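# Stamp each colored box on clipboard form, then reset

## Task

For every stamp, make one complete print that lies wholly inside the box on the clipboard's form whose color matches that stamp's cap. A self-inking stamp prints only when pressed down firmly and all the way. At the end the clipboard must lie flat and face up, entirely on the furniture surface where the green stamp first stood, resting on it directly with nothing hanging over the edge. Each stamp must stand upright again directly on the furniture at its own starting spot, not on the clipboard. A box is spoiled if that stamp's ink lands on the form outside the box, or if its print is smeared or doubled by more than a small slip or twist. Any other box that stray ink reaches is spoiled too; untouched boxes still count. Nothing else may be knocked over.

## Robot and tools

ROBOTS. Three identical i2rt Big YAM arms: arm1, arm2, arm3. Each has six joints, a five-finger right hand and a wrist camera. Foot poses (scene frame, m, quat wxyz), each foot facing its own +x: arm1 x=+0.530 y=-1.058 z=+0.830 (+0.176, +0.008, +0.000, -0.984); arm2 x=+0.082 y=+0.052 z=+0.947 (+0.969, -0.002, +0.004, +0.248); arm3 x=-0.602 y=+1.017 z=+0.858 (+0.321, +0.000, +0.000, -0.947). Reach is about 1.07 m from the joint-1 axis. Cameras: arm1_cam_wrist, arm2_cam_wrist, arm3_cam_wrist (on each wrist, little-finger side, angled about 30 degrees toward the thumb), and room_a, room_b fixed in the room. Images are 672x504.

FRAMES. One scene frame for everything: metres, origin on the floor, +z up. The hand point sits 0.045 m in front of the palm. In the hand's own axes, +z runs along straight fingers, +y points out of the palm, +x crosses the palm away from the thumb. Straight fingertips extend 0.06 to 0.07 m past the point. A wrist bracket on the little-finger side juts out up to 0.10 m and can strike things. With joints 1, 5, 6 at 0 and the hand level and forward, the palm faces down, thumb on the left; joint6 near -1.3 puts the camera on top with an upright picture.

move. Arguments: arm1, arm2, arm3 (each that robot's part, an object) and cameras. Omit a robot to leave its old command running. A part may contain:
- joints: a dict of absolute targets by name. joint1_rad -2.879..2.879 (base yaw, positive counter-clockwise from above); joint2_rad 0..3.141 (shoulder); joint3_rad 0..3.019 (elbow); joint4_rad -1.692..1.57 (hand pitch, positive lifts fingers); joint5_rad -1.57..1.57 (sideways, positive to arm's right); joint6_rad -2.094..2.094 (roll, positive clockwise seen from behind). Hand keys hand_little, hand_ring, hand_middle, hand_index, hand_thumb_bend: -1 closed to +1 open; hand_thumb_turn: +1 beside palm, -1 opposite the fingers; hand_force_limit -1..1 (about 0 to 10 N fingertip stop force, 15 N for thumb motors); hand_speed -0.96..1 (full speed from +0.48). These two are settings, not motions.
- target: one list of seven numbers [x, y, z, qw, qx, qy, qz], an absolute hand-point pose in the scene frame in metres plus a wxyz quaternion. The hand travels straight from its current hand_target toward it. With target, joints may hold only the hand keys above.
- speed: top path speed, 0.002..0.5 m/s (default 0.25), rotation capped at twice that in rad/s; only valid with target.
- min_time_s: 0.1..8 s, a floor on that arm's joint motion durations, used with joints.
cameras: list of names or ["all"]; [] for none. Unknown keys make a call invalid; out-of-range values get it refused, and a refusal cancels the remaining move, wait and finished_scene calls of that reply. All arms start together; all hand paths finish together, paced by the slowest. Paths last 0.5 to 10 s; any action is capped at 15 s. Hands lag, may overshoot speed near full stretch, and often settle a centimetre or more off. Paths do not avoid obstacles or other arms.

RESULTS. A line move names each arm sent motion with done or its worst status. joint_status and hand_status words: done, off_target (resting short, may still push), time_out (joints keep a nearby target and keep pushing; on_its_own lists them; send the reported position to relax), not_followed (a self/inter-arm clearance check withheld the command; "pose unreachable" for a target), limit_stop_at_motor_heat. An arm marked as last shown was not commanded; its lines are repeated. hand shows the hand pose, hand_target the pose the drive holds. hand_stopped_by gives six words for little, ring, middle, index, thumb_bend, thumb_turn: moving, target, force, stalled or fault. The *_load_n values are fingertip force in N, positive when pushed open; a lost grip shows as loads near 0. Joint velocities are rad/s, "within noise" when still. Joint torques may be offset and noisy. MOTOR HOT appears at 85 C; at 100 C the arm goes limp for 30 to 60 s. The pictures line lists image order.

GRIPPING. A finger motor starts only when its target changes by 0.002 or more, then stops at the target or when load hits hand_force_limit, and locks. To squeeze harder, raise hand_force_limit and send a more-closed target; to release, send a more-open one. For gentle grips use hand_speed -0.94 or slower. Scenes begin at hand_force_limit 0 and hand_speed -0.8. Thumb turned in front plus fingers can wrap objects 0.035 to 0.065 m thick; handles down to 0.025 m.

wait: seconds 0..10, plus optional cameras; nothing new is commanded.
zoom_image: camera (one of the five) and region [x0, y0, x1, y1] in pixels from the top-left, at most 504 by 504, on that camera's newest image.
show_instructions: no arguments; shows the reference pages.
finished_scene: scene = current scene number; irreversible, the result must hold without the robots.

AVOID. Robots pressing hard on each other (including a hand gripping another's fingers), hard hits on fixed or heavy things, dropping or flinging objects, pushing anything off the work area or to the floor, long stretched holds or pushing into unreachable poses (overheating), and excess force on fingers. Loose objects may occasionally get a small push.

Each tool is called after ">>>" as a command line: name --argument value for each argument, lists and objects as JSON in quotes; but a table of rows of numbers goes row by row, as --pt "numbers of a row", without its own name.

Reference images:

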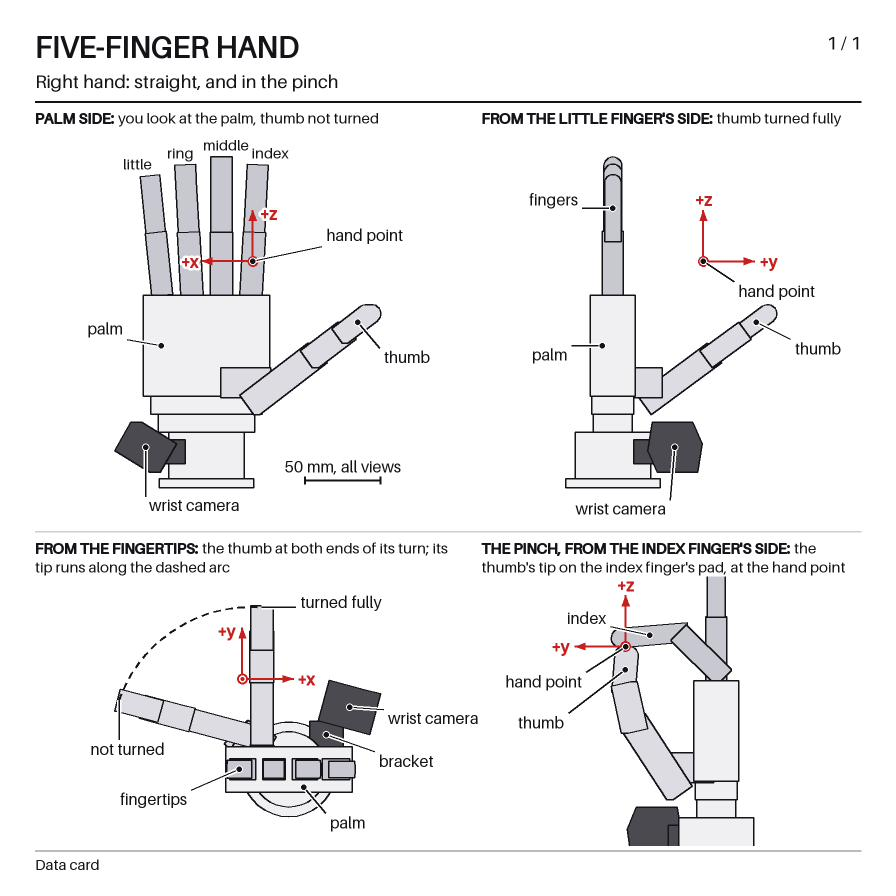

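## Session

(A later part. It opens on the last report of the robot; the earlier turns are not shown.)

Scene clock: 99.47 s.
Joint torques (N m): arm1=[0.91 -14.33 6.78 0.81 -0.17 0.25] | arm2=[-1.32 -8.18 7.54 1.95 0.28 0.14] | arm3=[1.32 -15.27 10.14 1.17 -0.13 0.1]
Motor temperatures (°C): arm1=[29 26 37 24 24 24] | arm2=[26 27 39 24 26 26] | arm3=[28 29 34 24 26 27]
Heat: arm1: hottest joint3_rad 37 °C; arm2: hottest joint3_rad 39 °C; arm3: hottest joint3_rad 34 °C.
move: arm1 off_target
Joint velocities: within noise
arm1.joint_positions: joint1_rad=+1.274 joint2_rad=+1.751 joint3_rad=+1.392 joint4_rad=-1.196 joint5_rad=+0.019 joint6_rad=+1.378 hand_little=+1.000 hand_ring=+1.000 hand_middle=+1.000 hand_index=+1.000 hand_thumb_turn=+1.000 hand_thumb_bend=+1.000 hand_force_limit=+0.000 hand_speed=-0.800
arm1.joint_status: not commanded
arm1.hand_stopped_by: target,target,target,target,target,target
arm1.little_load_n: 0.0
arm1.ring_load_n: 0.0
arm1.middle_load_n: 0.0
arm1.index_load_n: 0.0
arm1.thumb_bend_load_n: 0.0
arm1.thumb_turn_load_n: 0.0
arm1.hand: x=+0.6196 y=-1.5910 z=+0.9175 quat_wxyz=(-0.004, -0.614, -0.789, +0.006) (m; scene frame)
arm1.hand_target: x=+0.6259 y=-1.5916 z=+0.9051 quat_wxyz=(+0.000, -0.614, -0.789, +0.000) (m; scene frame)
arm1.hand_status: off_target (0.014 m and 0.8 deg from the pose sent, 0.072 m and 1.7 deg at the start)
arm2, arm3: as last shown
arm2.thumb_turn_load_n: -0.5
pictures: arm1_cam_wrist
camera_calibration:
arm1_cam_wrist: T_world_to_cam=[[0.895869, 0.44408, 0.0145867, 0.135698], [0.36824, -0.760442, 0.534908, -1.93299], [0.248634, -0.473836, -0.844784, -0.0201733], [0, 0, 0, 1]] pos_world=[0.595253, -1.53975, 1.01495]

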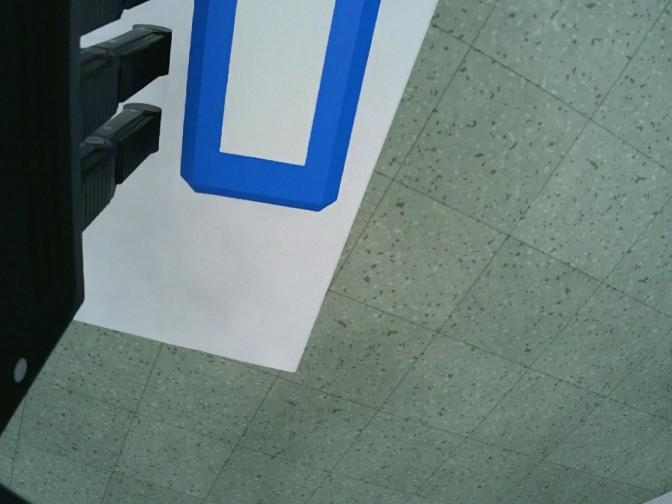

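>>> move --arm1 '{"target": [0.6325, -1.590, 0.843, 0, 0.6143, 0.7891, 0], "speed": 0.08}' --cameras '["arm1_cam_wrist", "room_b"]'

>>> zoom_image --camera "room_b" --region '[40, 230, 180, 370]'

Scene clock: 104.60 s.
Joint torques (N m): arm1=[1.55 -15.09 6.16 0.83 -0.16 0.29] | arm2=[-0.85 -8.47 7.46 1.87 0.3 0.13] | arm3=[1.26 -15.33 10.15 1.17 -0.14 0.1]
Motor temperatures (°C): arm1=[29 26 37 24 24 24] | arm2=[26 27 38 24 26 26] | arm3=[28 29 34 24 26 27]
Heat: arm1: hottest joint3_rad 37 °C; arm2: hottest joint3_rad 38 °C; arm3: hottest joint3_rad 34 °C.
move: arm1 off_target
Joint velocities: within noise
arm1.joint_positions: joint1_rad=+1.283 joint2_rad=+1.816 joint3_rad=+1.312 joint4_rad=-1.046 joint5_rad=+0.019 joint6_rad=+1.389 hand_little=+1.000 hand_ring=+1.000 hand_middle=+1.000 hand_index=+1.000 hand_thumb_turn=+1.000 hand_thumb_bend=+1.000 hand_force_limit=+0.000 hand_speed=-0.800
arm1.joint_status: not commanded
arm1.hand_stopped_by: target,target,target,target,target,target
arm1.little_load_n: 0.0
arm1.ring_load_n: 0.0
arm1.middle_load_n: 0.0
arm1.index_load_n: 0.0
arm1.thumb_bend_load_n: 0.0
arm1.thumb_turn_load_n: 0.0
arm1.hand: x=+0.6256 y=-1.5920 z=+0.8578 quat_wxyz=(-0.006, -0.614, -0.789, +0.008) (m; scene frame)
arm1.hand_target: x=+0.6324 y=-1.5896 z=+0.8433 quat_wxyz=(+0.000, -0.614, -0.789, +0.000) (m; scene frame)
arm1.hand_status: off_target (0.016 m and 1.1 deg from the pose sent, 0.076 m and 0.8 deg at the start)
arm2, arm3: as last shown
arm2.thumb_turn_load_n: 0.0
pictures: arm1_cam_wrist, room_b
camera_calibration:
arm1_cam_wrist: T_world_to_cam=[[0.896388, 0.443086, 0.0127636, 0.131276], [0.367058, -0.758106, 0.539021, -1.90309], [0.248509, -0.478487, -0.842196, -0.0820136], [0, 0, 0, 1]] pos_world=[0.601252, -1.54015, 0.955059]

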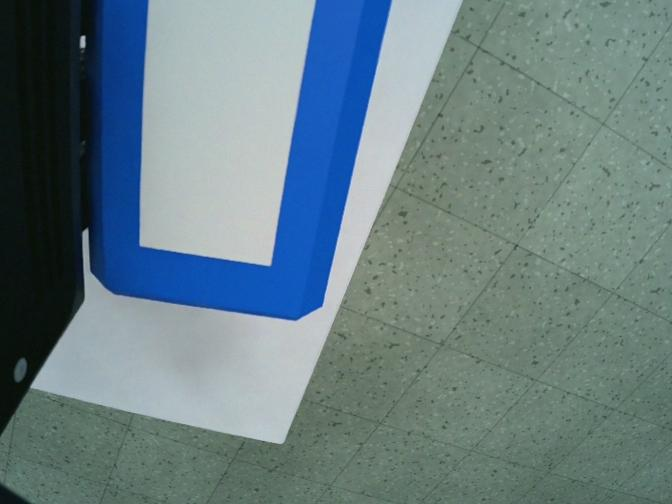

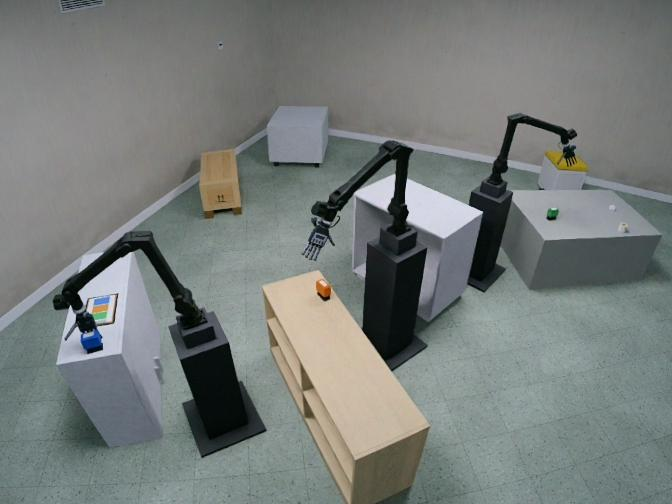

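Scaled by 3.600 from the camera's 672x504 image, which has a finer 960x720 frame.

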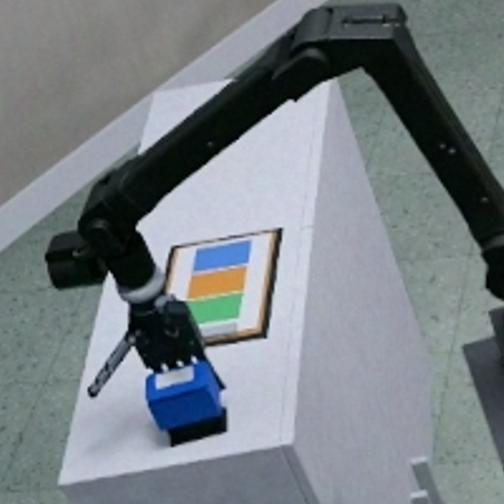

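>>> move --arm1 '{"target": [0.6358, -1.5784, 0.893, 0, 0.6143, 0.7891, 0], "speed": 0.1}' --cameras '[]'

>>> move --arm1 '{"joints": {"hand_thumb_turn": -1.0, "hand_speed": 0.0, "hand_force_limit": 0.0}}' --cameras '["arm1_cam_wrist"]'

Scene clock: 109.87 s.
Joint torques (N m): arm1=[1.61 -18.08 7.98 -0.02 -0.19 0.26] | arm2=[-1.26 -8.41 7.71 1.87 0.28 0.18] | arm3=[1.32 -15.27 10.14 1.17 -0.14 0.1]
Motor temperatures (°C): arm1=[29 26 37 24 24 24] | arm2=[26 27 38 24 26 26] | arm3=[28 30 34 24 26 27]
Heat: arm1: hottest joint3_rad 37 °C; arm2: hottest joint3_rad 38 °C; arm3: hottest joint3_rad 34 °C.
move: arm1 off_target
Joint velocities: within noise
arm1.joint_positions: joint1_rad=+1.290 joint2_rad=+1.775 joint3_rad=+1.312 joint4_rad=-1.131 joint5_rad=+0.019 joint6_rad=+1.400 hand_little=+1.000 hand_ring=+1.000 hand_middle=+1.000 hand_index=+1.000 hand_thumb_turn=+1.000 hand_thumb_bend=+1.000 hand_force_limit=+0.000 hand_speed=-0.800
arm1.joint_status: not commanded
arm1.hand_stopped_by: target,target,target,target,target,target
arm1.little_load_n: 0.0
arm1.ring_load_n: 0.0
arm1.middle_load_n: 0.0
arm1.index_load_n: 0.0
arm1.thumb_bend_load_n: 0.0
arm1.thumb_turn_load_n: 0.0
arm1.hand: x=+0.6274 y=-1.5730 z=+0.8769 quat_wxyz=(+0.009, -0.616, -0.788, -0.009) (m; scene frame)
arm1.hand_target: x=+0.6358 y=-1.5781 z=+0.8929 quat_wxyz=(+0.000, -0.614, -0.789, +0.000) (m; scene frame)
arm1.hand_status: off_target (0.019 m and 1.5 deg from the pose sent, 0.039 m and 1.1 deg at the start)
arm2, arm3: as last shown
pictures: none
No camera images: "cameras" was empty.

Scene clock: 111.40 s.
Joint torques (N m): arm1=[1.85 -18.49 8.09 -0.06 -0.21 0.26] | arm2=[-0.85 -8.23 7.61 1.88 0.27 0.14] | arm3=[1.32 -15.27 10.14 1.17 -0.14 0.1]
Motor temperatures (°C): arm1=[29 26 37 24 24 24] | arm2=[26 27 38 24 26 26] | arm3=[28 30 34 24 26 27]
Heat: arm1: hottest joint3_rad 37 °C; arm2: hottest joint3_rad 38 °C; arm3: hottest joint3_rad 34 °C.
move: arm1 done
Joint velocities: within noise
arm1.joint_positions: joint1_rad=+1.290 joint2_rad=+1.775 joint3_rad=+1.312 joint4_rad=-1.131 joint5_rad=+0.019 joint6_rad=+1.401 hand_little=+1.000 hand_ring=+1.000 hand_middle=+1.000 hand_index=+1.000 hand_thumb_turn=-1.000 hand_thumb_bend=+1.000 hand_force_limit=+0.000 hand_speed=+0.000
arm1.joint_status: all done
arm1.hand_stopped_by: target,target,target,target,target,target
arm1.little_load_n: 0.0
arm1.ring_load_n: 0.0
arm1.middle_load_n: 0.0
arm1.index_load_n: 0.0
arm1.thumb_bend_load_n: 0.0
arm1.thumb_turn_load_n: 0.0
arm1.hand: x=+0.6274 y=-1.5730 z=+0.8769 quat_wxyz=(+0.009, -0.616, -0.788, -0.009) (m; scene frame)
arm1.hand_target: x=+0.6358 y=-1.5781 z=+0.8929 quat_wxyz=(+0.000, -0.614, -0.789, +0.000) (m; scene frame)
arm1.hand_status: not commanded
arm2, arm3: as last shown
arm3.thumb_turn_load_n: -0.5
pictures: arm1_cam_wrist
camera_calibration:
arm1_cam_wrist: T_world_to_cam=[[0.898515, 0.43795, 0.0295139, 0.096949], [0.365077, -0.782949, 0.503696, -1.90654], [0.243702, -0.441803, -0.863377, 0.0220643], [0, 0, 0, 1]] pos_world=[0.603545, -1.52543, 0.976503]

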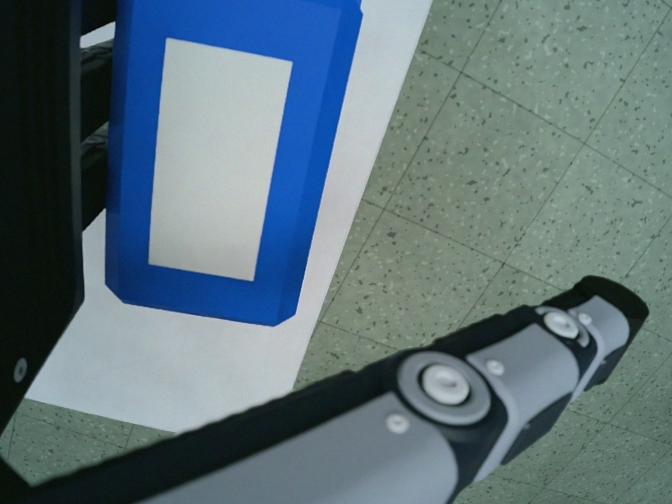

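>>> move --arm1 '{"target": [0.6358, -1.5794, 0.842, 0, 0.6143, 0.7891, 0], "speed": 0.06}' --cameras '["arm1_cam_wrist", "room_b", "room_a"]'

>>> zoom_image --camera "room_a" --region '[360, 120, 460, 200]'

Scene clock: 113.77 s.
Joint torques (N m): arm1=[1.2 -14.27 5.9 1.01 -0.15 0.25] | arm2=[-0.97 -7.94 7.61 1.83 0.26 0.16] | arm3=[1.32 -15.27 10.14 1.17 -0.14 0.1]
Motor temperatures (°C): arm1=[29 26 37 24 24 24] | arm2=[26 27 38 24 26 26] | arm3=[28 30 34 24 26 27]
Heat: arm1: hottest joint3_rad 37 °C; arm2: hottest joint3_rad 38 °C; arm3: hottest joint3_rad 34 °C.
move: arm1 off_target
Joint velocities: within noise
arm1.joint_positions: joint1_rad=+1.292 joint2_rad=+1.793 joint3_rad=+1.278 joint4_rad=-1.032 joint5_rad=+0.019 joint6_rad=+1.401 hand_little=+1.000 hand_ring=+1.000 hand_middle=+1.000 hand_index=+1.000 hand_thumb_turn=-1.000 hand_thumb_bend=+1.000 hand_force_limit=+0.000 hand_speed=+0.000
arm1.joint_status: not commanded
arm1.hand_stopped_by: target,target,target,target,target,target
arm1.little_load_n: 0.0
arm1.ring_load_n: 0.0
arm1.middle_load_n: 0.0
arm1.index_load_n: 0.0
arm1.thumb_bend_load_n: 0.0
arm1.thumb_turn_load_n: 0.0
arm1.hand: x=+0.6292 y=-1.5826 z=+0.8581 quat_wxyz=(-0.007, -0.616, -0.788, +0.009) (m; scene frame)
arm1.hand_target: x=+0.6356 y=-1.5789 z=+0.8423 quat_wxyz=(+0.000, -0.614, -0.789, +0.000) (m; scene frame)
arm1.hand_status: off_target (0.018 m and 1.3 deg from the pose sent, 0.037 m and 1.5 deg at the start)
arm2, arm3: as last shown
arm3.thumb_turn_load_n: 0.0
pictures: arm1_cam_wrist, room_a, room_b
camera_calibration:
arm1_cam_wrist: T_world_to_cam=[[0.898088, 0.439657, 0.0118158, 0.118162], [0.363851, -0.757794, 0.541628, -1.89724], [0.247085, -0.482131, -0.840535, -0.0844008], [0, 0, 0, 1]] pos_world=[0.605048, -1.53036, 0.955263]

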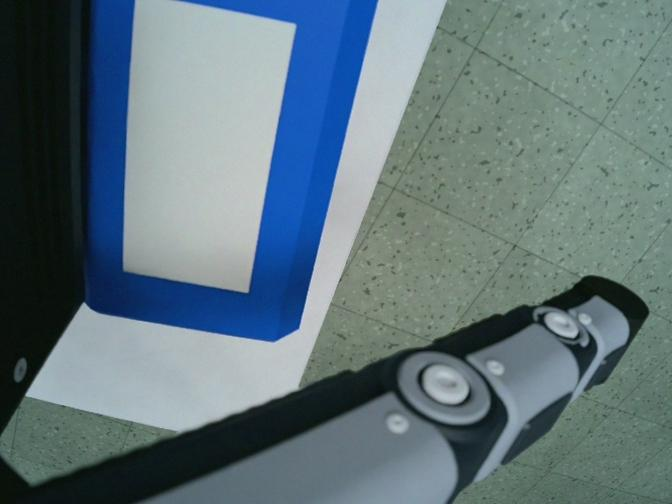

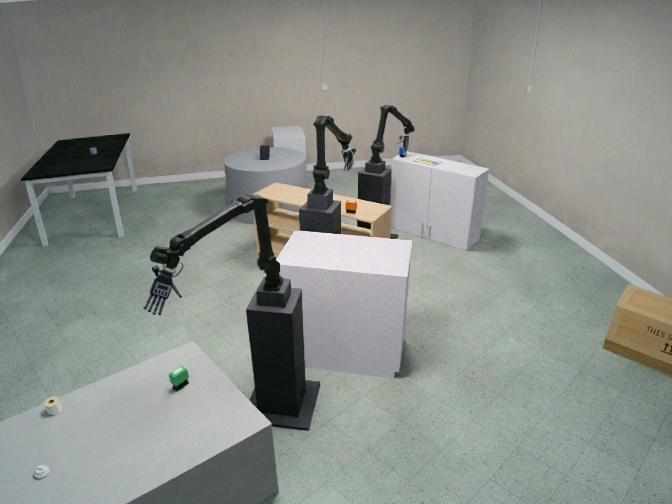

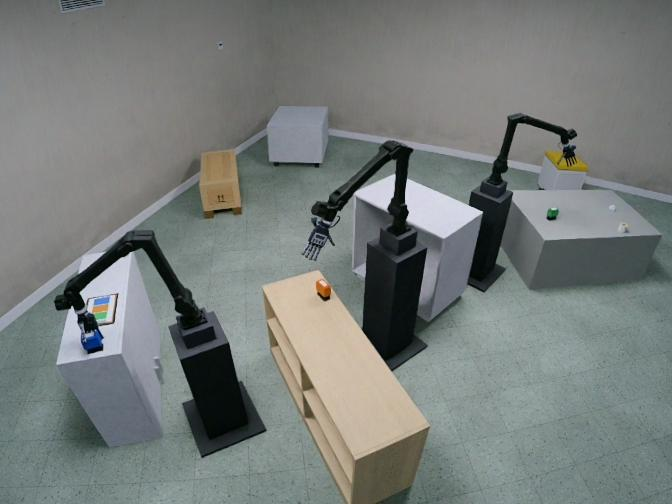

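Scaled by 5.040 from the camera's 672x504 image, which has a finer 960x720 frame.

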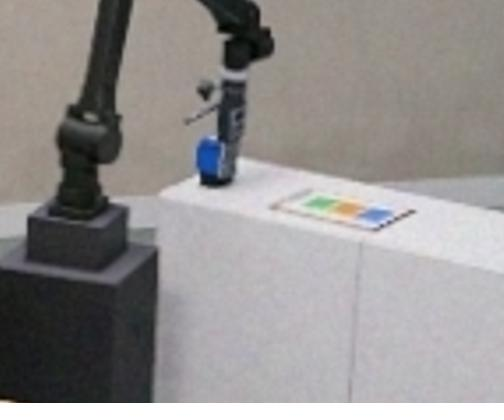

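>>> move --arm1 '{"joints": {"hand_thumb_bend": -0.2, "hand_speed": -0.85, "hand_force_limit": 0.0}}' --cameras '["arm1_cam_wrist"]'

Scene clock: 119.77 s.
Joint torques (N m): arm1=[1.26 -14.1 6.01 0.94 -0.14 0.25] | arm2=[-1.08 -8.47 7.49 1.85 0.26 0.16] | arm3=[1.32 -15.33 10.15 1.17 -0.14 0.1]
Motor temperatures (°C): arm1=[29 26 37 24 24 24] | arm2=[26 27 37 24 26 26] | arm3=[28 30 34 24 26 27]
Heat: arm1: hottest joint3_rad 37 °C; arm2: hottest joint3_rad 37 °C; arm3: hottest joint3_rad 34 °C.
move: arm1 off_target
Joint velocities: within noise
arm1.joint_positions: joint1_rad=+1.292 joint2_rad=+1.793 joint3_rad=+1.278 joint4_rad=-1.032 joint5_rad=+0.019 joint6_rad=+1.401 hand_little=+1.000 hand_ring=+1.000 hand_middle=+1.000 hand_index=+1.000 hand_thumb_turn=-1.000 hand_thumb_bend=+0.069 hand_force_limit=+0.000 hand_speed=-0.850
arm1.joint_status: hand_thumb_bend off_target (ended at +0.069, target -0.200); the others done
arm1.hand_stopped_by: target,target,target,target,force,target
arm1.little_load_n: 0.0
arm1.ring_load_n: 0.0
arm1.middle_load_n: 0.0
arm1.index_load_n: 0.0
arm1.thumb_bend_load_n: 8.5
arm1.thumb_turn_load_n: 0.5
arm1.hand: x=+0.6292 y=-1.5826 z=+0.8581 quat_wxyz=(-0.007, -0.616, -0.788, +0.009) (m; scene frame)
arm1.hand_target: x=+0.6356 y=-1.5789 z=+0.8423 quat_wxyz=(+0.000, -0.614, -0.789, +0.000) (m; scene frame)
arm1.hand_status: not commanded
arm2.joint_positions: joint1_rad=-1.707 joint2_rad=+1.552 joint3_rad=+0.988 joint4_rad=-0.455 joint5_rad=-0.012 joint6_rad=-1.258 hand_little=+1.000 hand_ring=+1.000 hand_middle=+1.000 hand_index=+1.000 hand_thumb_turn=+1.000 hand_thumb_bend=+1.000 hand_force_limit=+0.000 hand_speed=-0.800
arm2.joint_status: not commanded
arm2.hand_stopped_by: target,target,target,target,target,target
arm2.little_load_n: 0.0
arm2.ring_load_n: 0.0
arm2.middle_load_n: 0.0
arm2.index_load_n: 0.0
arm2.thumb_bend_load_n: 0.0
arm2.thumb_turn_load_n: 0.0
arm2.hand: x=+0.2203 y=-0.4366 z=+1.0013 quat_wxyz=(+0.117, +0.700, -0.660, +0.248) (m; scene frame)
arm2.hand_target: x=+0.2199 y=-0.4400 z=+1.0001 quat_wxyz=(+0.120, +0.693, -0.664, +0.253) (m; scene frame)
arm2.hand_status: not commanded
arm3.joint_positions: joint1_rad=-2.241 joint2_rad=+1.661 joint3_rad=+1.401 joint4_rad=-0.738 joint5_rad=-0.006 joint6_rad=-1.274 hand_little=+1.000 hand_ring=+1.000 hand_middle=+1.000 hand_index=+1.000 hand_thumb_turn=+1.000 hand_thumb_bend=+1.000 hand_force_limit=+0.000 hand_speed=-0.800
arm3.joint_status: not commanded
arm3.hand_stopped_by: target,target,target,target,target,target
arm3.little_load_n: 0.0
arm3.ring_load_n: 0.0
arm3.middle_load_n: 0.5
arm3.index_load_n: 0.0
arm3.thumb_bend_load_n: 0.0
arm3.thumb_turn_load_n: 0.0
arm3.hand: x=-0.5434 y=+1.6146 z=+1.0099 quat_wxyz=(+0.227, -0.775, -0.565, -0.168) (m; scene frame)
arm3.hand_target: x=-0.5500 y=+1.6196 z=+1.0000 quat_wxyz=(+0.228, -0.777, -0.564, -0.163) (m; scene frame)
arm3.hand_status: not commanded
pictures: arm1_cam_wrist
camera_calibration:
arm1_cam_wrist: T_world_to_cam=[[0.898088, 0.439657, 0.0118158, 0.118162], [0.363851, -0.757794, 0.541628, -1.89724], [0.247085, -0.482131, -0.840535, -0.0844008], [0, 0, 0, 1]] pos_world=[0.605048, -1.53036, 0.955263]

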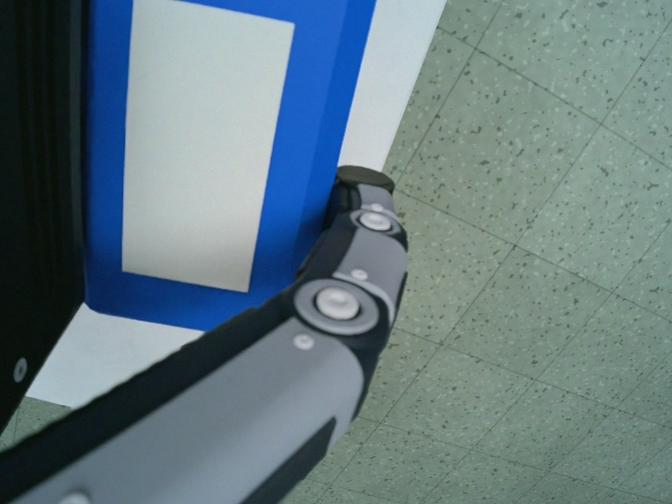

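>>> move --arm1 '{"target": [0.6356, -1.5789, 0.935, 0, 0.6143, 0.7891, 0], "speed": 0.06}' --cameras '["arm1_cam_wrist", "room_b"]'

>>> zoom_image --camera "room_b" --region '[40, 230, 180, 370]'

Scene clock: 122.37 s.
Joint torques (N m): arm1=[1.49 -18.78 10.74 -0.14 -0.18 0.24] | arm2=[-0.79 -8.35 7.53 1.88 0.22 0.17] | arm3=[1.32 -15.27 10.15 1.17 -0.13 0.1]
Motor temperatures (°C): arm1=[29 26 37 24 24 24] | arm2=[26 27 37 24 26 26] | arm3=[28 30 34 24 26 27]
Heat: arm1: hottest joint3_rad 37 °C; arm2: hottest joint3_rad 37 °C; arm3: hottest joint3_rad 34 °C.
move: arm1 off_target
Joint velocities: within noise
arm1.joint_positions: joint1_rad=+1.294 joint2_rad=+1.745 joint3_rad=+1.341 joint4_rad=-1.236 joint5_rad=+0.019 joint6_rad=+1.401 hand_little=+1.000 hand_ring=+1.000 hand_middle=+1.000 hand_index=+1.000 hand_thumb_turn=-1.000 hand_thumb_bend=+0.069 hand_force_limit=+0.000 hand_speed=-0.850
arm1.joint_status: not commanded
arm1.hand_stopped_by: target,target,target,target,force,target
arm1.little_load_n: 0.0
arm1.ring_load_n: 0.0
arm1.middle_load_n: 0.0
arm1.index_load_n: 0.0
arm1.thumb_bend_load_n: 6.0
arm1.thumb_turn_load_n: 0.0
arm1.hand: x=+0.6278 y=-1.5596 z=+0.9020 quat_wxyz=(+0.024, -0.614, -0.788, -0.025) (m; scene frame)
arm1.hand_target: x=+0.6356 y=-1.5774 z=+0.9353 quat_wxyz=(-0.001, -0.614, -0.789, +0.000) (m; scene frame)
arm1.hand_status: off_target (0.039 m and 3.9 deg from the pose sent, 0.077 m and 1.3 deg at the start)
arm2, arm3: as last shown
arm3.middle_load_n: 0.0
pictures: arm1_cam_wrist, room_b
camera_calibration:
arm1_cam_wrist: T_world_to_cam=[[0.89678, 0.440065, 0.0461418, 0.0792623], [0.369806, -0.802668, 0.467939, -1.91026], [0.24296, -0.402575, -0.882555, 0.128402], [0, 0, 0, 1]] pos_world=[0.604147, -1.51649, 1.00355]

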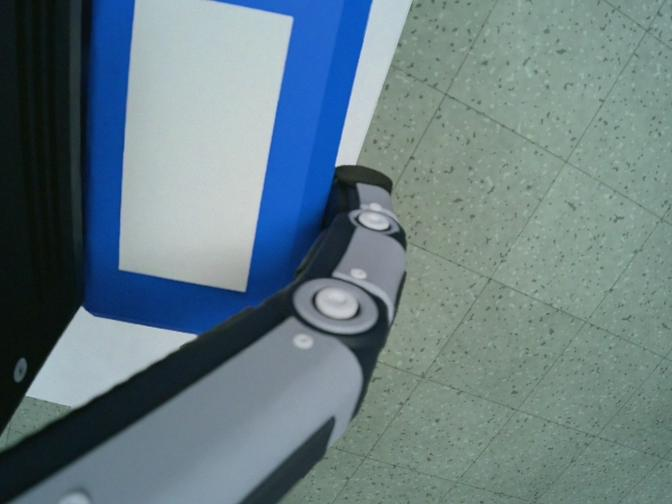

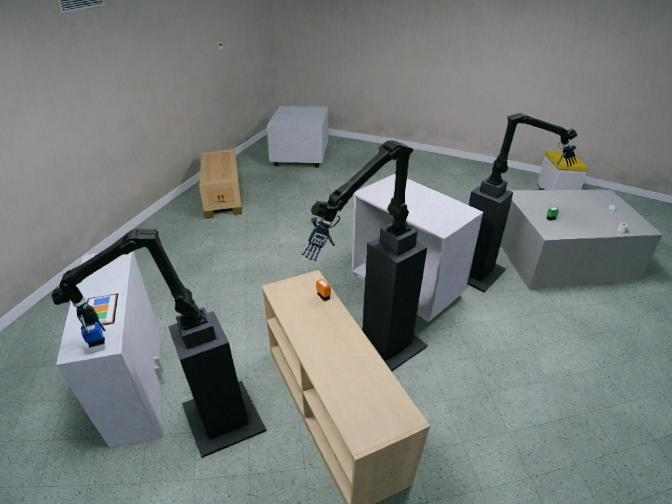

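Scaled by 3.600 from the camera's 672x504 image, which has a finer 960x720 frame.

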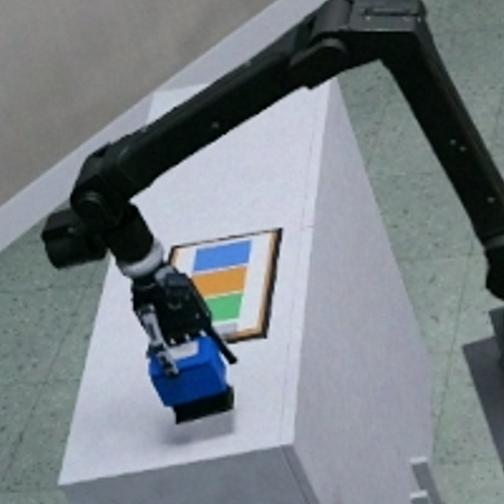

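>>> move --arm1 '{"target": [0.266, -1.645, 0.955, 0, 0.6672, 0.7449, 0], "speed": 0.12}' --cameras '["arm1_cam_wrist", "room_b", "room_a"]'

Scene clock: 129.23 s.
Joint torques (N m): arm1=[0.09 -20.25 11.77 -0.1 -0.22 0.05] | arm2=[-1.44 -8.35 7.56 1.96 0.29 0.11] | arm3=[1.32 -15.27 10.15 1.17 -0.13 0.1]
Motor temperatures (°C): arm1=[29 27 37 24 24 24] | arm2=[26 27 37 24 26 26] | arm3=[28 30 34 24 26 27]
Heat: arm1: hottest joint3_rad 37 °C; arm2: hottest joint3_rad 37 °C; arm3: hottest joint3_rad 34 °C.
move: arm1 off_target
Joint velocities: within noise
arm1.joint_positions: joint1_rad=+0.702 joint2_rad=+2.054 joint3_rad=+1.950 joint4_rad=-1.474 joint5_rad=+0.017 joint6_rad=+0.954 hand_little=+1.000 hand_ring=+1.000 hand_middle=+1.000 hand_index=+1.000 hand_thumb_turn=-1.000 hand_thumb_bend=+0.069 hand_force_limit=+0.000 hand_speed=-0.850
arm1.joint_status: not commanded
arm1.hand_stopped_by: target,target,target,target,force,target
arm1.little_load_n: 0.0
arm1.ring_load_n: 0.0
arm1.middle_load_n: 0.0
arm1.index_load_n: 0.0
arm1.thumb_bend_load_n: 6.0
arm1.thumb_turn_load_n: 0.0
arm1.hand: x=+0.2745 y=-1.6342 z=+0.9493 quat_wxyz=(+0.004, -0.670, -0.742, -0.009) (m; scene frame)
arm1.hand_target: x=+0.2662 y=-1.6444 z=+0.9550 quat_wxyz=(+0.000, -0.667, -0.745, +0.001) (m; scene frame)
arm1.hand_status: off_target (0.015 m and 1.2 deg from the pose sent, 0.375 m and 8.8 deg at the start)
arm2, arm3: as last shown
pictures: arm1_cam_wrist, room_a, room_b
camera_calibration:
arm1_cam_wrist: T_world_to_cam=[[0.951191, 0.306796, 0.0333358, 0.206164], [0.247451, -0.822793, 0.511644, -1.90247], [0.184399, -0.478423, -0.85855, 0.0954029], [0, 0, 0, 1]] pos_world=[0.257074, -1.58294, 1.04842]

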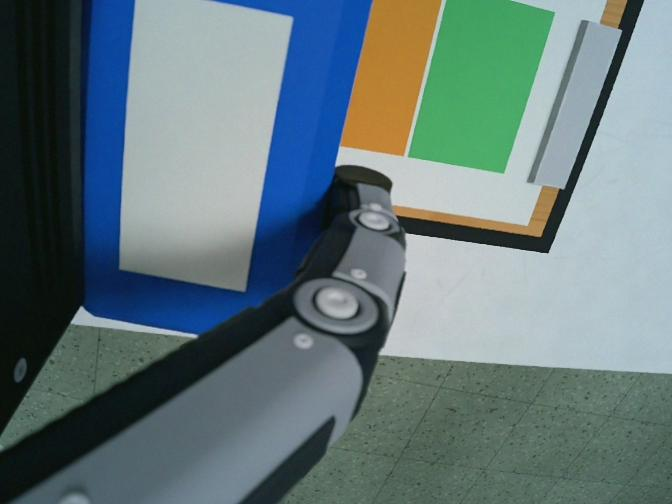

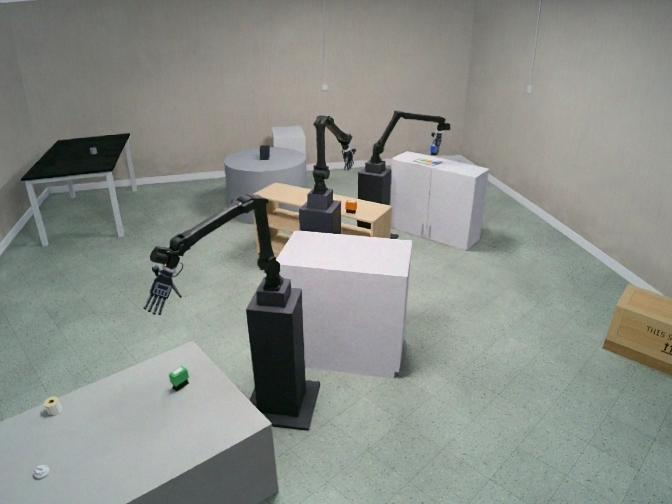

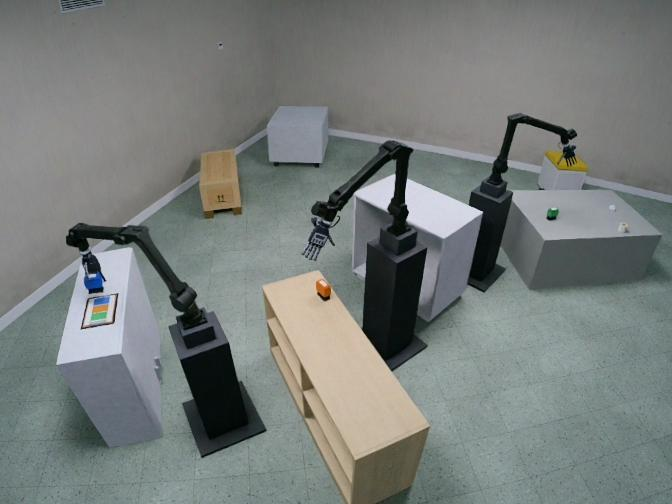

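>>> move --arm1 '{"target": [0.267, -1.662, 0.885, 0, 0.6593, 0.7518, 0], "speed": 0.08}' --cameras '["arm1_cam_wrist", "room_b"]'

>>> zoom_image --camera "room_b" --region '[40, 230, 180, 370]'

Scene clock: 135.57 s.
Joint torques (N m): arm1=[1.08 -21.54 8.02 0.79 -0.25 0.07] | arm2=[-1.2 -8.64 7.51 1.81 0.26 0.15] | arm3=[1.32 -15.27 10.14 1.17 -0.14 0.1]
Motor temperatures (°C): arm1=[29 27 38 24 24 24] | arm2=[26 27 37 24 26 26] | arm3=[28 30 34 24 26 27]
Heat: arm1: hottest joint3_rad 38 °C; arm2: hottest joint3_rad 37 °C; arm3: hottest joint3_rad 34 °C.
move: arm1 off_target
Joint velocities: within noise
arm1.joint_positions: joint1_rad=+0.702 joint2_rad=+2.141 joint3_rad=+1.950 joint4_rad=-1.367 joint5_rad=+0.017 joint6_rad=+0.946 hand_little=+1.000 hand_ring=+1.000 hand_middle=+1.000 hand_index=+1.000 hand_thumb_turn=-1.000 hand_thumb_bend=+0.069 hand_force_limit=+0.000 hand_speed=-0.850
arm1.joint_status: not commanded
arm1.hand_stopped_by: target,target,target,target,force,target
arm1.little_load_n: 0.0
arm1.ring_load_n: 0.0
arm1.middle_load_n: 0.0
arm1.index_load_n: 0.0
arm1.thumb_bend_load_n: 6.0
arm1.thumb_turn_load_n: 0.0
arm1.hand: x=+0.2628 y=-1.6562 z=+0.8946 quat_wxyz=(+0.001, -0.667, -0.745, +0.002) (m; scene frame)
arm1.hand_target: x=+0.2671 y=-1.6617 z=+0.8851 quat_wxyz=(+0.000, -0.659, -0.752, +0.000) (m; scene frame)
arm1.hand_status: off_target (0.012 m and 1.3 deg from the pose sent, 0.070 m and 2.0 deg at the start)
arm2, arm3: as last shown
pictures: arm1_cam_wrist, room_b
camera_calibration:
arm1_cam_wrist: T_world_to_cam=[[0.948906, 0.315033, 0.0182186, 0.253702], [0.259343, -0.811451, 0.523725, -1.88483], [0.179774, -0.492241, -0.851692, 0.0122384], [0, 0, 0, 1]] pos_world=[0.245878, -1.60334, 0.992933]

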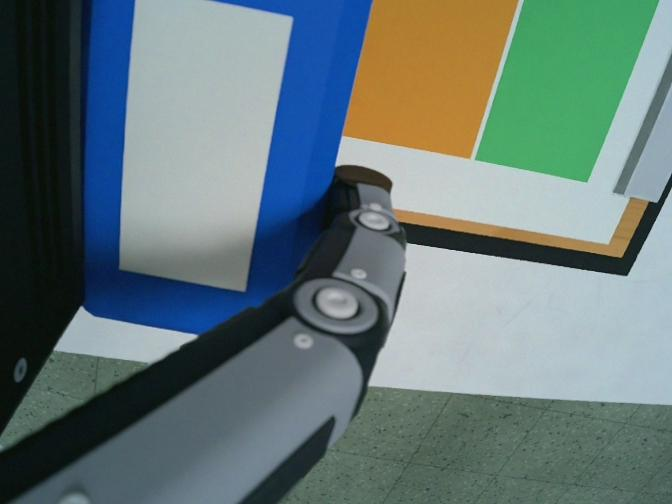

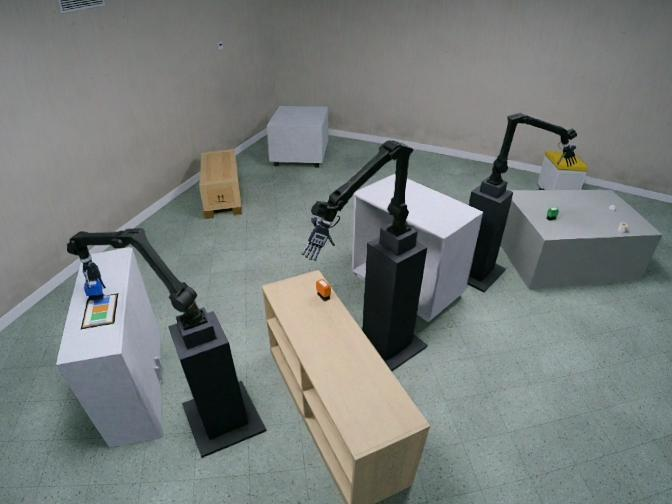

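Scaled by 3.600 from the camera's 672x504 image, which has a finer 960x720 frame.

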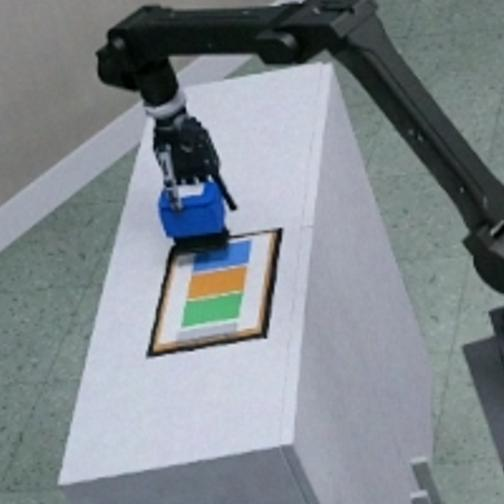

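>>> move --arm1 '{"target": [0.2745, -1.6645, 0.857, 0, 0.6515, 0.7586, 0], "speed": 0.05}' --cameras '["arm1_cam_wrist", "room_b"]'

>>> zoom_image --camera "room_b" --region '[60, 240, 140, 340]'

Scene clock: 139.60 s.
Joint torques (N m): arm1=[1.55 -21.83 7.16 0.85 -0.23 0.07] | arm2=[-0.62 -7.88 7.56 1.88 0.25 0.18] | arm3=[1.26 -15.27 10.14 1.17 -0.13 0.1]
Motor temperatures (°C): arm1=[29 28 38 24 24 24] | arm2=[26 27 37 24 26 26] | arm3=[28 30 34 24 26 27]
Heat: arm1: hottest joint3_rad 38 °C; arm2: hottest joint3_rad 37 °C; arm3: hottest joint3_rad 34 °C.
move: arm1 off_target
Joint velocities: within noise
arm1.joint_positions: joint1_rad=+0.711 joint2_rad=+2.160 joint3_rad=+1.918 joint4_rad=-1.308 joint5_rad=+0.017 joint6_rad=+0.936 hand_little=+1.000 hand_ring=+1.000 hand_middle=+1.000 hand_index=+1.000 hand_thumb_turn=-1.000 hand_thumb_bend=+0.069 hand_force_limit=+0.000 hand_speed=-0.850
arm1.joint_status: not commanded
arm1.hand_stopped_by: target,target,target,target,force,target
arm1.little_load_n: 0.0
arm1.ring_load_n: 0.0
arm1.middle_load_n: 0.0
arm1.index_load_n: 0.0
arm1.thumb_bend_load_n: 6.0
arm1.thumb_turn_load_n: 1.0
arm1.hand: x=+0.2672 y=-1.6611 z=+0.8707 quat_wxyz=(+0.000, -0.660, -0.751, +0.006) (m; scene frame)
arm1.hand_target: x=+0.2746 y=-1.6640 z=+0.8571 quat_wxyz=(+0.000, -0.652, -0.759, +0.000) (m; scene frame)
arm1.hand_status: off_target (0.016 m and 1.5 deg from the pose sent, 0.040 m and 2.4 deg at the start)
arm2, arm3: as last shown
pictures: arm1_cam_wrist, room_b
camera_calibration:
arm1_cam_wrist: T_world_to_cam=[[0.942839, 0.333046, 0.0116049, 0.288777], [0.276899, -0.802317, 0.528786, -1.87125], [0.18542, -0.495346, -0.848676, -0.0206207], [0, 0, 0, 1]] pos_world=[0.2497, -1.60772, 0.968637]

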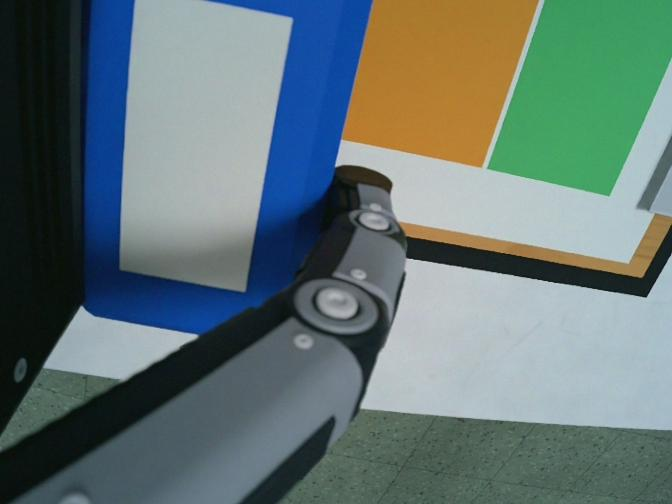

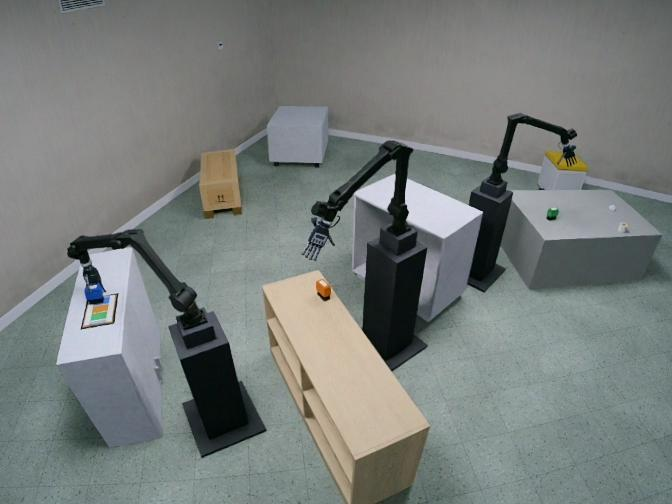

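Scaled by 5.040 from the camera's 672x504 image, which has a finer 960x720 frame.

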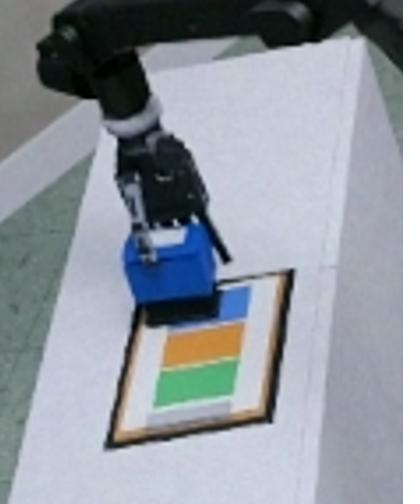

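>>> move --cameras '["room_a", "room_b"]'

>>> zoom_image --camera "room_a" --region '[400, 115, 480, 185]'

>>> zoom_image --camera "room_b" --region '[70, 255, 130, 335]'

Scene clock: 147.77 s.
Joint torques (N m): arm1=[1.03 -21.77 7.23 0.8 -0.21 0.06] | arm2=[-1.49 -8.64 7.35 1.85 0.23 0.15] | arm3=[1.26 -15.27 10.15 1.18 -0.14 0.1]
Motor temperatures (°C): arm1=[29 30 38 24 24 24] | arm2=[26 27 36 24 26 26] | arm3=[28 30 34 24 26 27]
Heat: arm1: hottest joint3_rad 38 °C; arm2: hottest joint3_rad 36 °C; arm3: hottest joint3_rad 34 °C.
Joint velocities: within noise
arm1.joint_positions: joint1_rad=+0.711 joint2_rad=+2.160 joint3_rad=+1.918 joint4_rad=-1.308 joint5_rad=+0.017 joint6_rad=+0.936 hand_little=+1.000 hand_ring=+1.000 hand_middle=+1.000 hand_index=+1.000 hand_thumb_turn=-1.000 hand_thumb_bend=+0.069 hand_force_limit=+0.000 hand_speed=-0.850
arm1.joint_status: not commanded
arm1.hand_stopped_by: target,target,target,target,force,target
arm1.little_load_n: 0.0
arm1.ring_load_n: 0.0
arm1.middle_load_n: 0.5
arm1.index_load_n: 0.0
arm1.thumb_bend_load_n: 6.0
arm1.thumb_turn_load_n: 1.0
arm1.hand: x=+0.2672 y=-1.6611 z=+0.8707 quat_wxyz=(+0.000, -0.660, -0.751, +0.006) (m; scene frame)
arm1.hand_target: x=+0.2746 y=-1.6640 z=+0.8571 quat_wxyz=(+0.000, -0.652, -0.759, +0.000) (m; scene frame)
arm1.hand_status: off_target (0.016 m and 1.5 deg from the pose sent, 0.040 m and 2.4 deg at the start)
arm2.joint_positions: joint1_rad=-1.707 joint2_rad=+1.552 joint3_rad=+0.988 joint4_rad=-0.455 joint5_rad=-0.012 joint6_rad=-1.258 hand_little=+1.000 hand_ring=+1.000 hand_middle=+1.000 hand_index=+1.000 hand_thumb_turn=+1.000 hand_thumb_bend=+1.000 hand_force_limit=+0.000 hand_speed=-0.800
arm2.joint_status: not commanded
arm2.hand_stopped_by: target,target,target,target,target,target
arm2.little_load_n: 0.0
arm2.ring_load_n: 0.0
arm2.middle_load_n: 0.0
arm2.index_load_n: 0.0
arm2.thumb_bend_load_n: 0.0
arm2.thumb_turn_load_n: 0.0
arm2.hand: x=+0.2203 y=-0.4366 z=+1.0013 quat_wxyz=(+0.117, +0.700, -0.660, +0.248) (m; scene frame)
arm2.hand_target: x=+0.2199 y=-0.4400 z=+1.0001 quat_wxyz=(+0.120, +0.693, -0.664, +0.253) (m; scene frame)
arm2.hand_status: not commanded
arm3.joint_positions: joint1_rad=-2.241 joint2_rad=+1.661 joint3_rad=+1.401 joint4_rad=-0.738 joint5_rad=-0.006 joint6_rad=-1.274 hand_little=+1.000 hand_ring=+1.000 hand_middle=+1.000 hand_index=+1.000 hand_thumb_turn=+1.000 hand_thumb_bend=+1.000 hand_force_limit=+0.000 hand_speed=-0.800
arm3.joint_status: not commanded
arm3.hand_stopped_by: target,target,target,target,target,target
arm3.little_load_n: 0.0
arm3.ring_load_n: 0.0
arm3.middle_load_n: 0.0
arm3.index_load_n: 0.0
arm3.thumb_bend_load_n: 0.0
arm3.thumb_turn_load_n: 0.0
arm3.hand: x=-0.5434 y=+1.6146 z=+1.0099 quat_wxyz=(+0.227, -0.775, -0.565, -0.168) (m; scene frame)
arm3.hand_target: x=-0.5500 y=+1.6196 z=+1.0000 quat_wxyz=(+0.228, -0.777, -0.564, -0.163) (m; scene frame)
arm3.hand_status: not commanded
pictures: room_a, room_b

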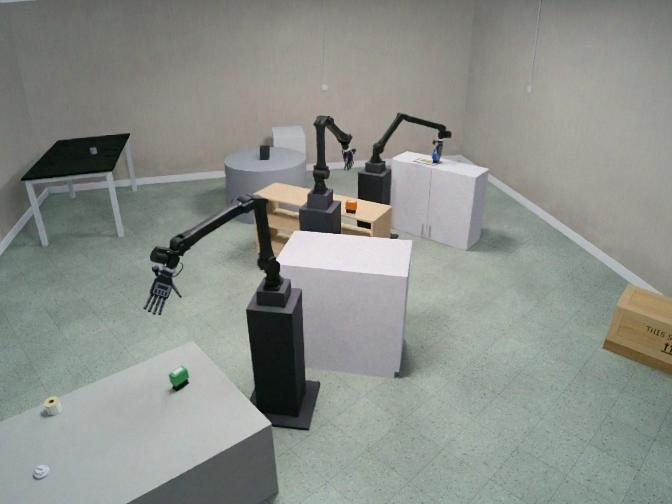

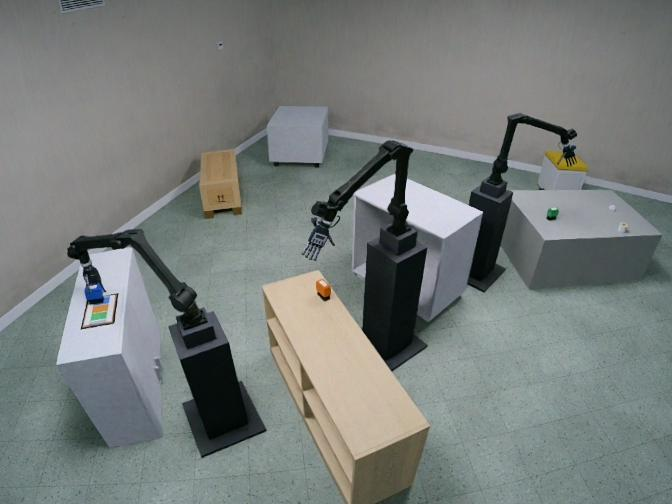

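Scaled by 6.300 from the camera's 672x504 image, which has a finer 960x720 frame.

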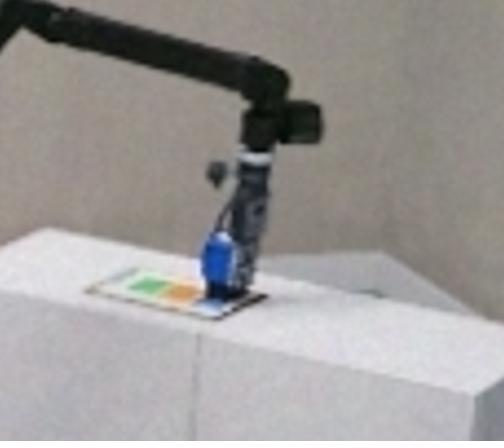

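Scaled by 6.300 from the camera's 672x504 image, which has a finer 960x720 frame.

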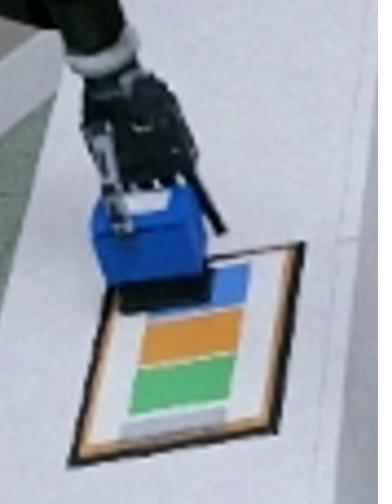

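>>> move --arm1 '{"target": [0.271, -1.6405, 0.866, 0, 0.6515, 0.7586, 0], "speed": 0.06}' --cameras '["arm1_cam_wrist", "room_b", "room_a"]'

>>> zoom_image --camera "room_b" --region '[70, 255, 130, 335]'

>>> zoom_image --camera "room_a" --region '[400, 115, 480, 185]'

Scene clock: 153.10 s.
Joint torques (N m): arm1=[-0.97 -24.29 5.44 0.25 -0.13 0.05] | arm2=[-1.73 -7.88 7.57 2.02 0.27 0.11] | arm3=[1.32 -15.27 10.14 1.17 -0.13 0.1]
Motor temperatures (°C): arm1=[29 31 37 24 24 24] | arm2=[26 27 36 24 26 26] | arm3=[28 30 34 24 26 27]
Heat: arm1: hottest joint3_rad 37 °C; arm2: hottest joint3_rad 36 °C; arm3: hottest joint3_rad 34 °C.
move: arm1 off_target
Joint velocities: within noise
arm1.joint_positions: joint1_rad=+0.711 joint2_rad=+2.130 joint3_rad=+1.859 joint4_rad=-1.270 joint5_rad=+0.015 joint6_rad=+0.915 hand_little=+1.000 hand_ring=+1.000 hand_middle=+1.000 hand_index=+1.000 hand_thumb_turn=-1.000 hand_thumb_bend=+0.069 hand_force_limit=+0.000 hand_speed=-0.850
arm1.joint_status: not commanded
arm1.hand_stopped_by: target,target,target,target,force,target
arm1.little_load_n: 0.0
arm1.ring_load_n: 0.0
arm1.middle_load_n: 0.0
arm1.index_load_n: 0.5
arm1.thumb_bend_load_n: 6.0
arm1.thumb_turn_load_n: 1.5
arm1.hand: x=+0.2723 y=-1.6521 z=+0.8677 quat_wxyz=(-0.001, -0.653, -0.758, +0.010) (m; scene frame)
arm1.hand_target: x=+0.2710 y=-1.6407 z=+0.8660 quat_wxyz=(+0.000, -0.652, -0.759, +0.000) (m; scene frame)
arm1.hand_status: off_target (0.012 m and 1.1 deg from the pose sent, 0.022 m and 1.5 deg at the start)
arm2, arm3: as last shown
pictures: arm1_cam_wrist, room_a, room_b
camera_calibration:
arm1_cam_wrist: T_world_to_cam=[[0.935832, 0.352383, 0.00667912, 0.319076], [0.294532, -0.792323, 0.534299, -1.857], [0.19357, -0.498047, -0.845269, -0.0293588], [0, 0, 0, 1]] pos_world=[0.254026, -1.5984, 0.965244]

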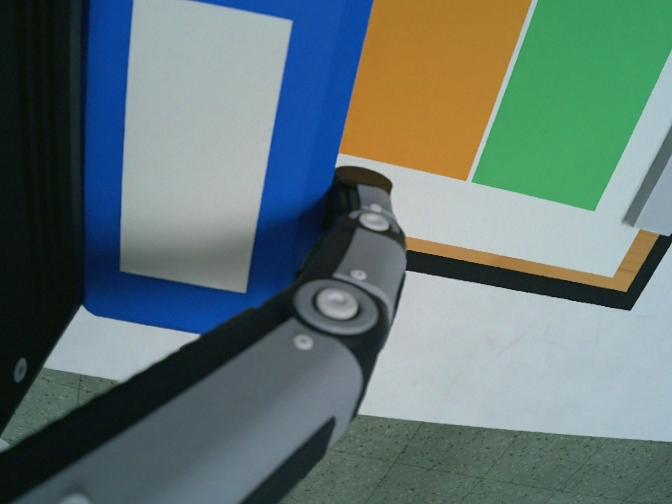

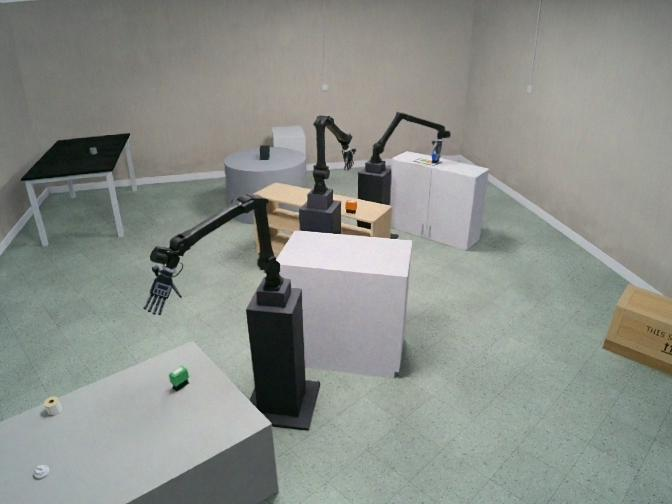

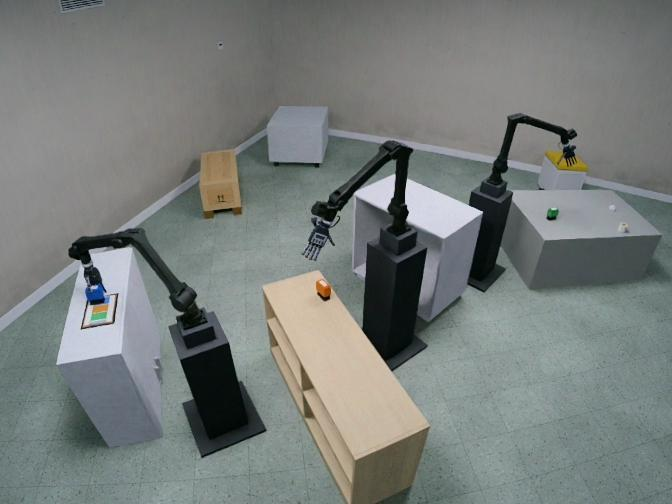

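Scaled by 6.300 from the camera's 672x504 image, which has a finer 960x720 frame.

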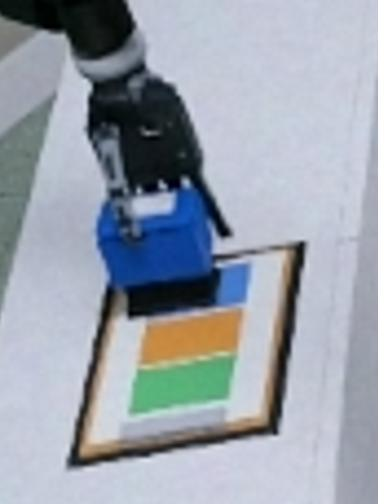

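Scaled by 6.300 from the camera's 672x504 image, which has a finer 960x720 frame.

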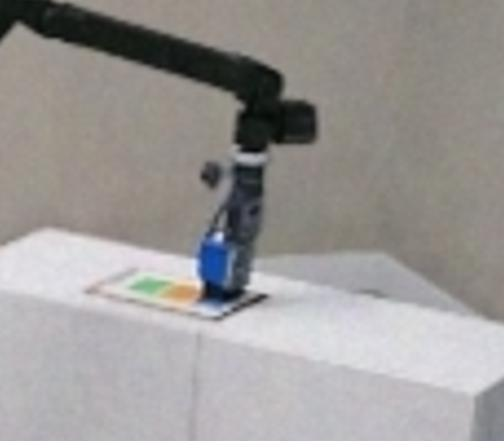

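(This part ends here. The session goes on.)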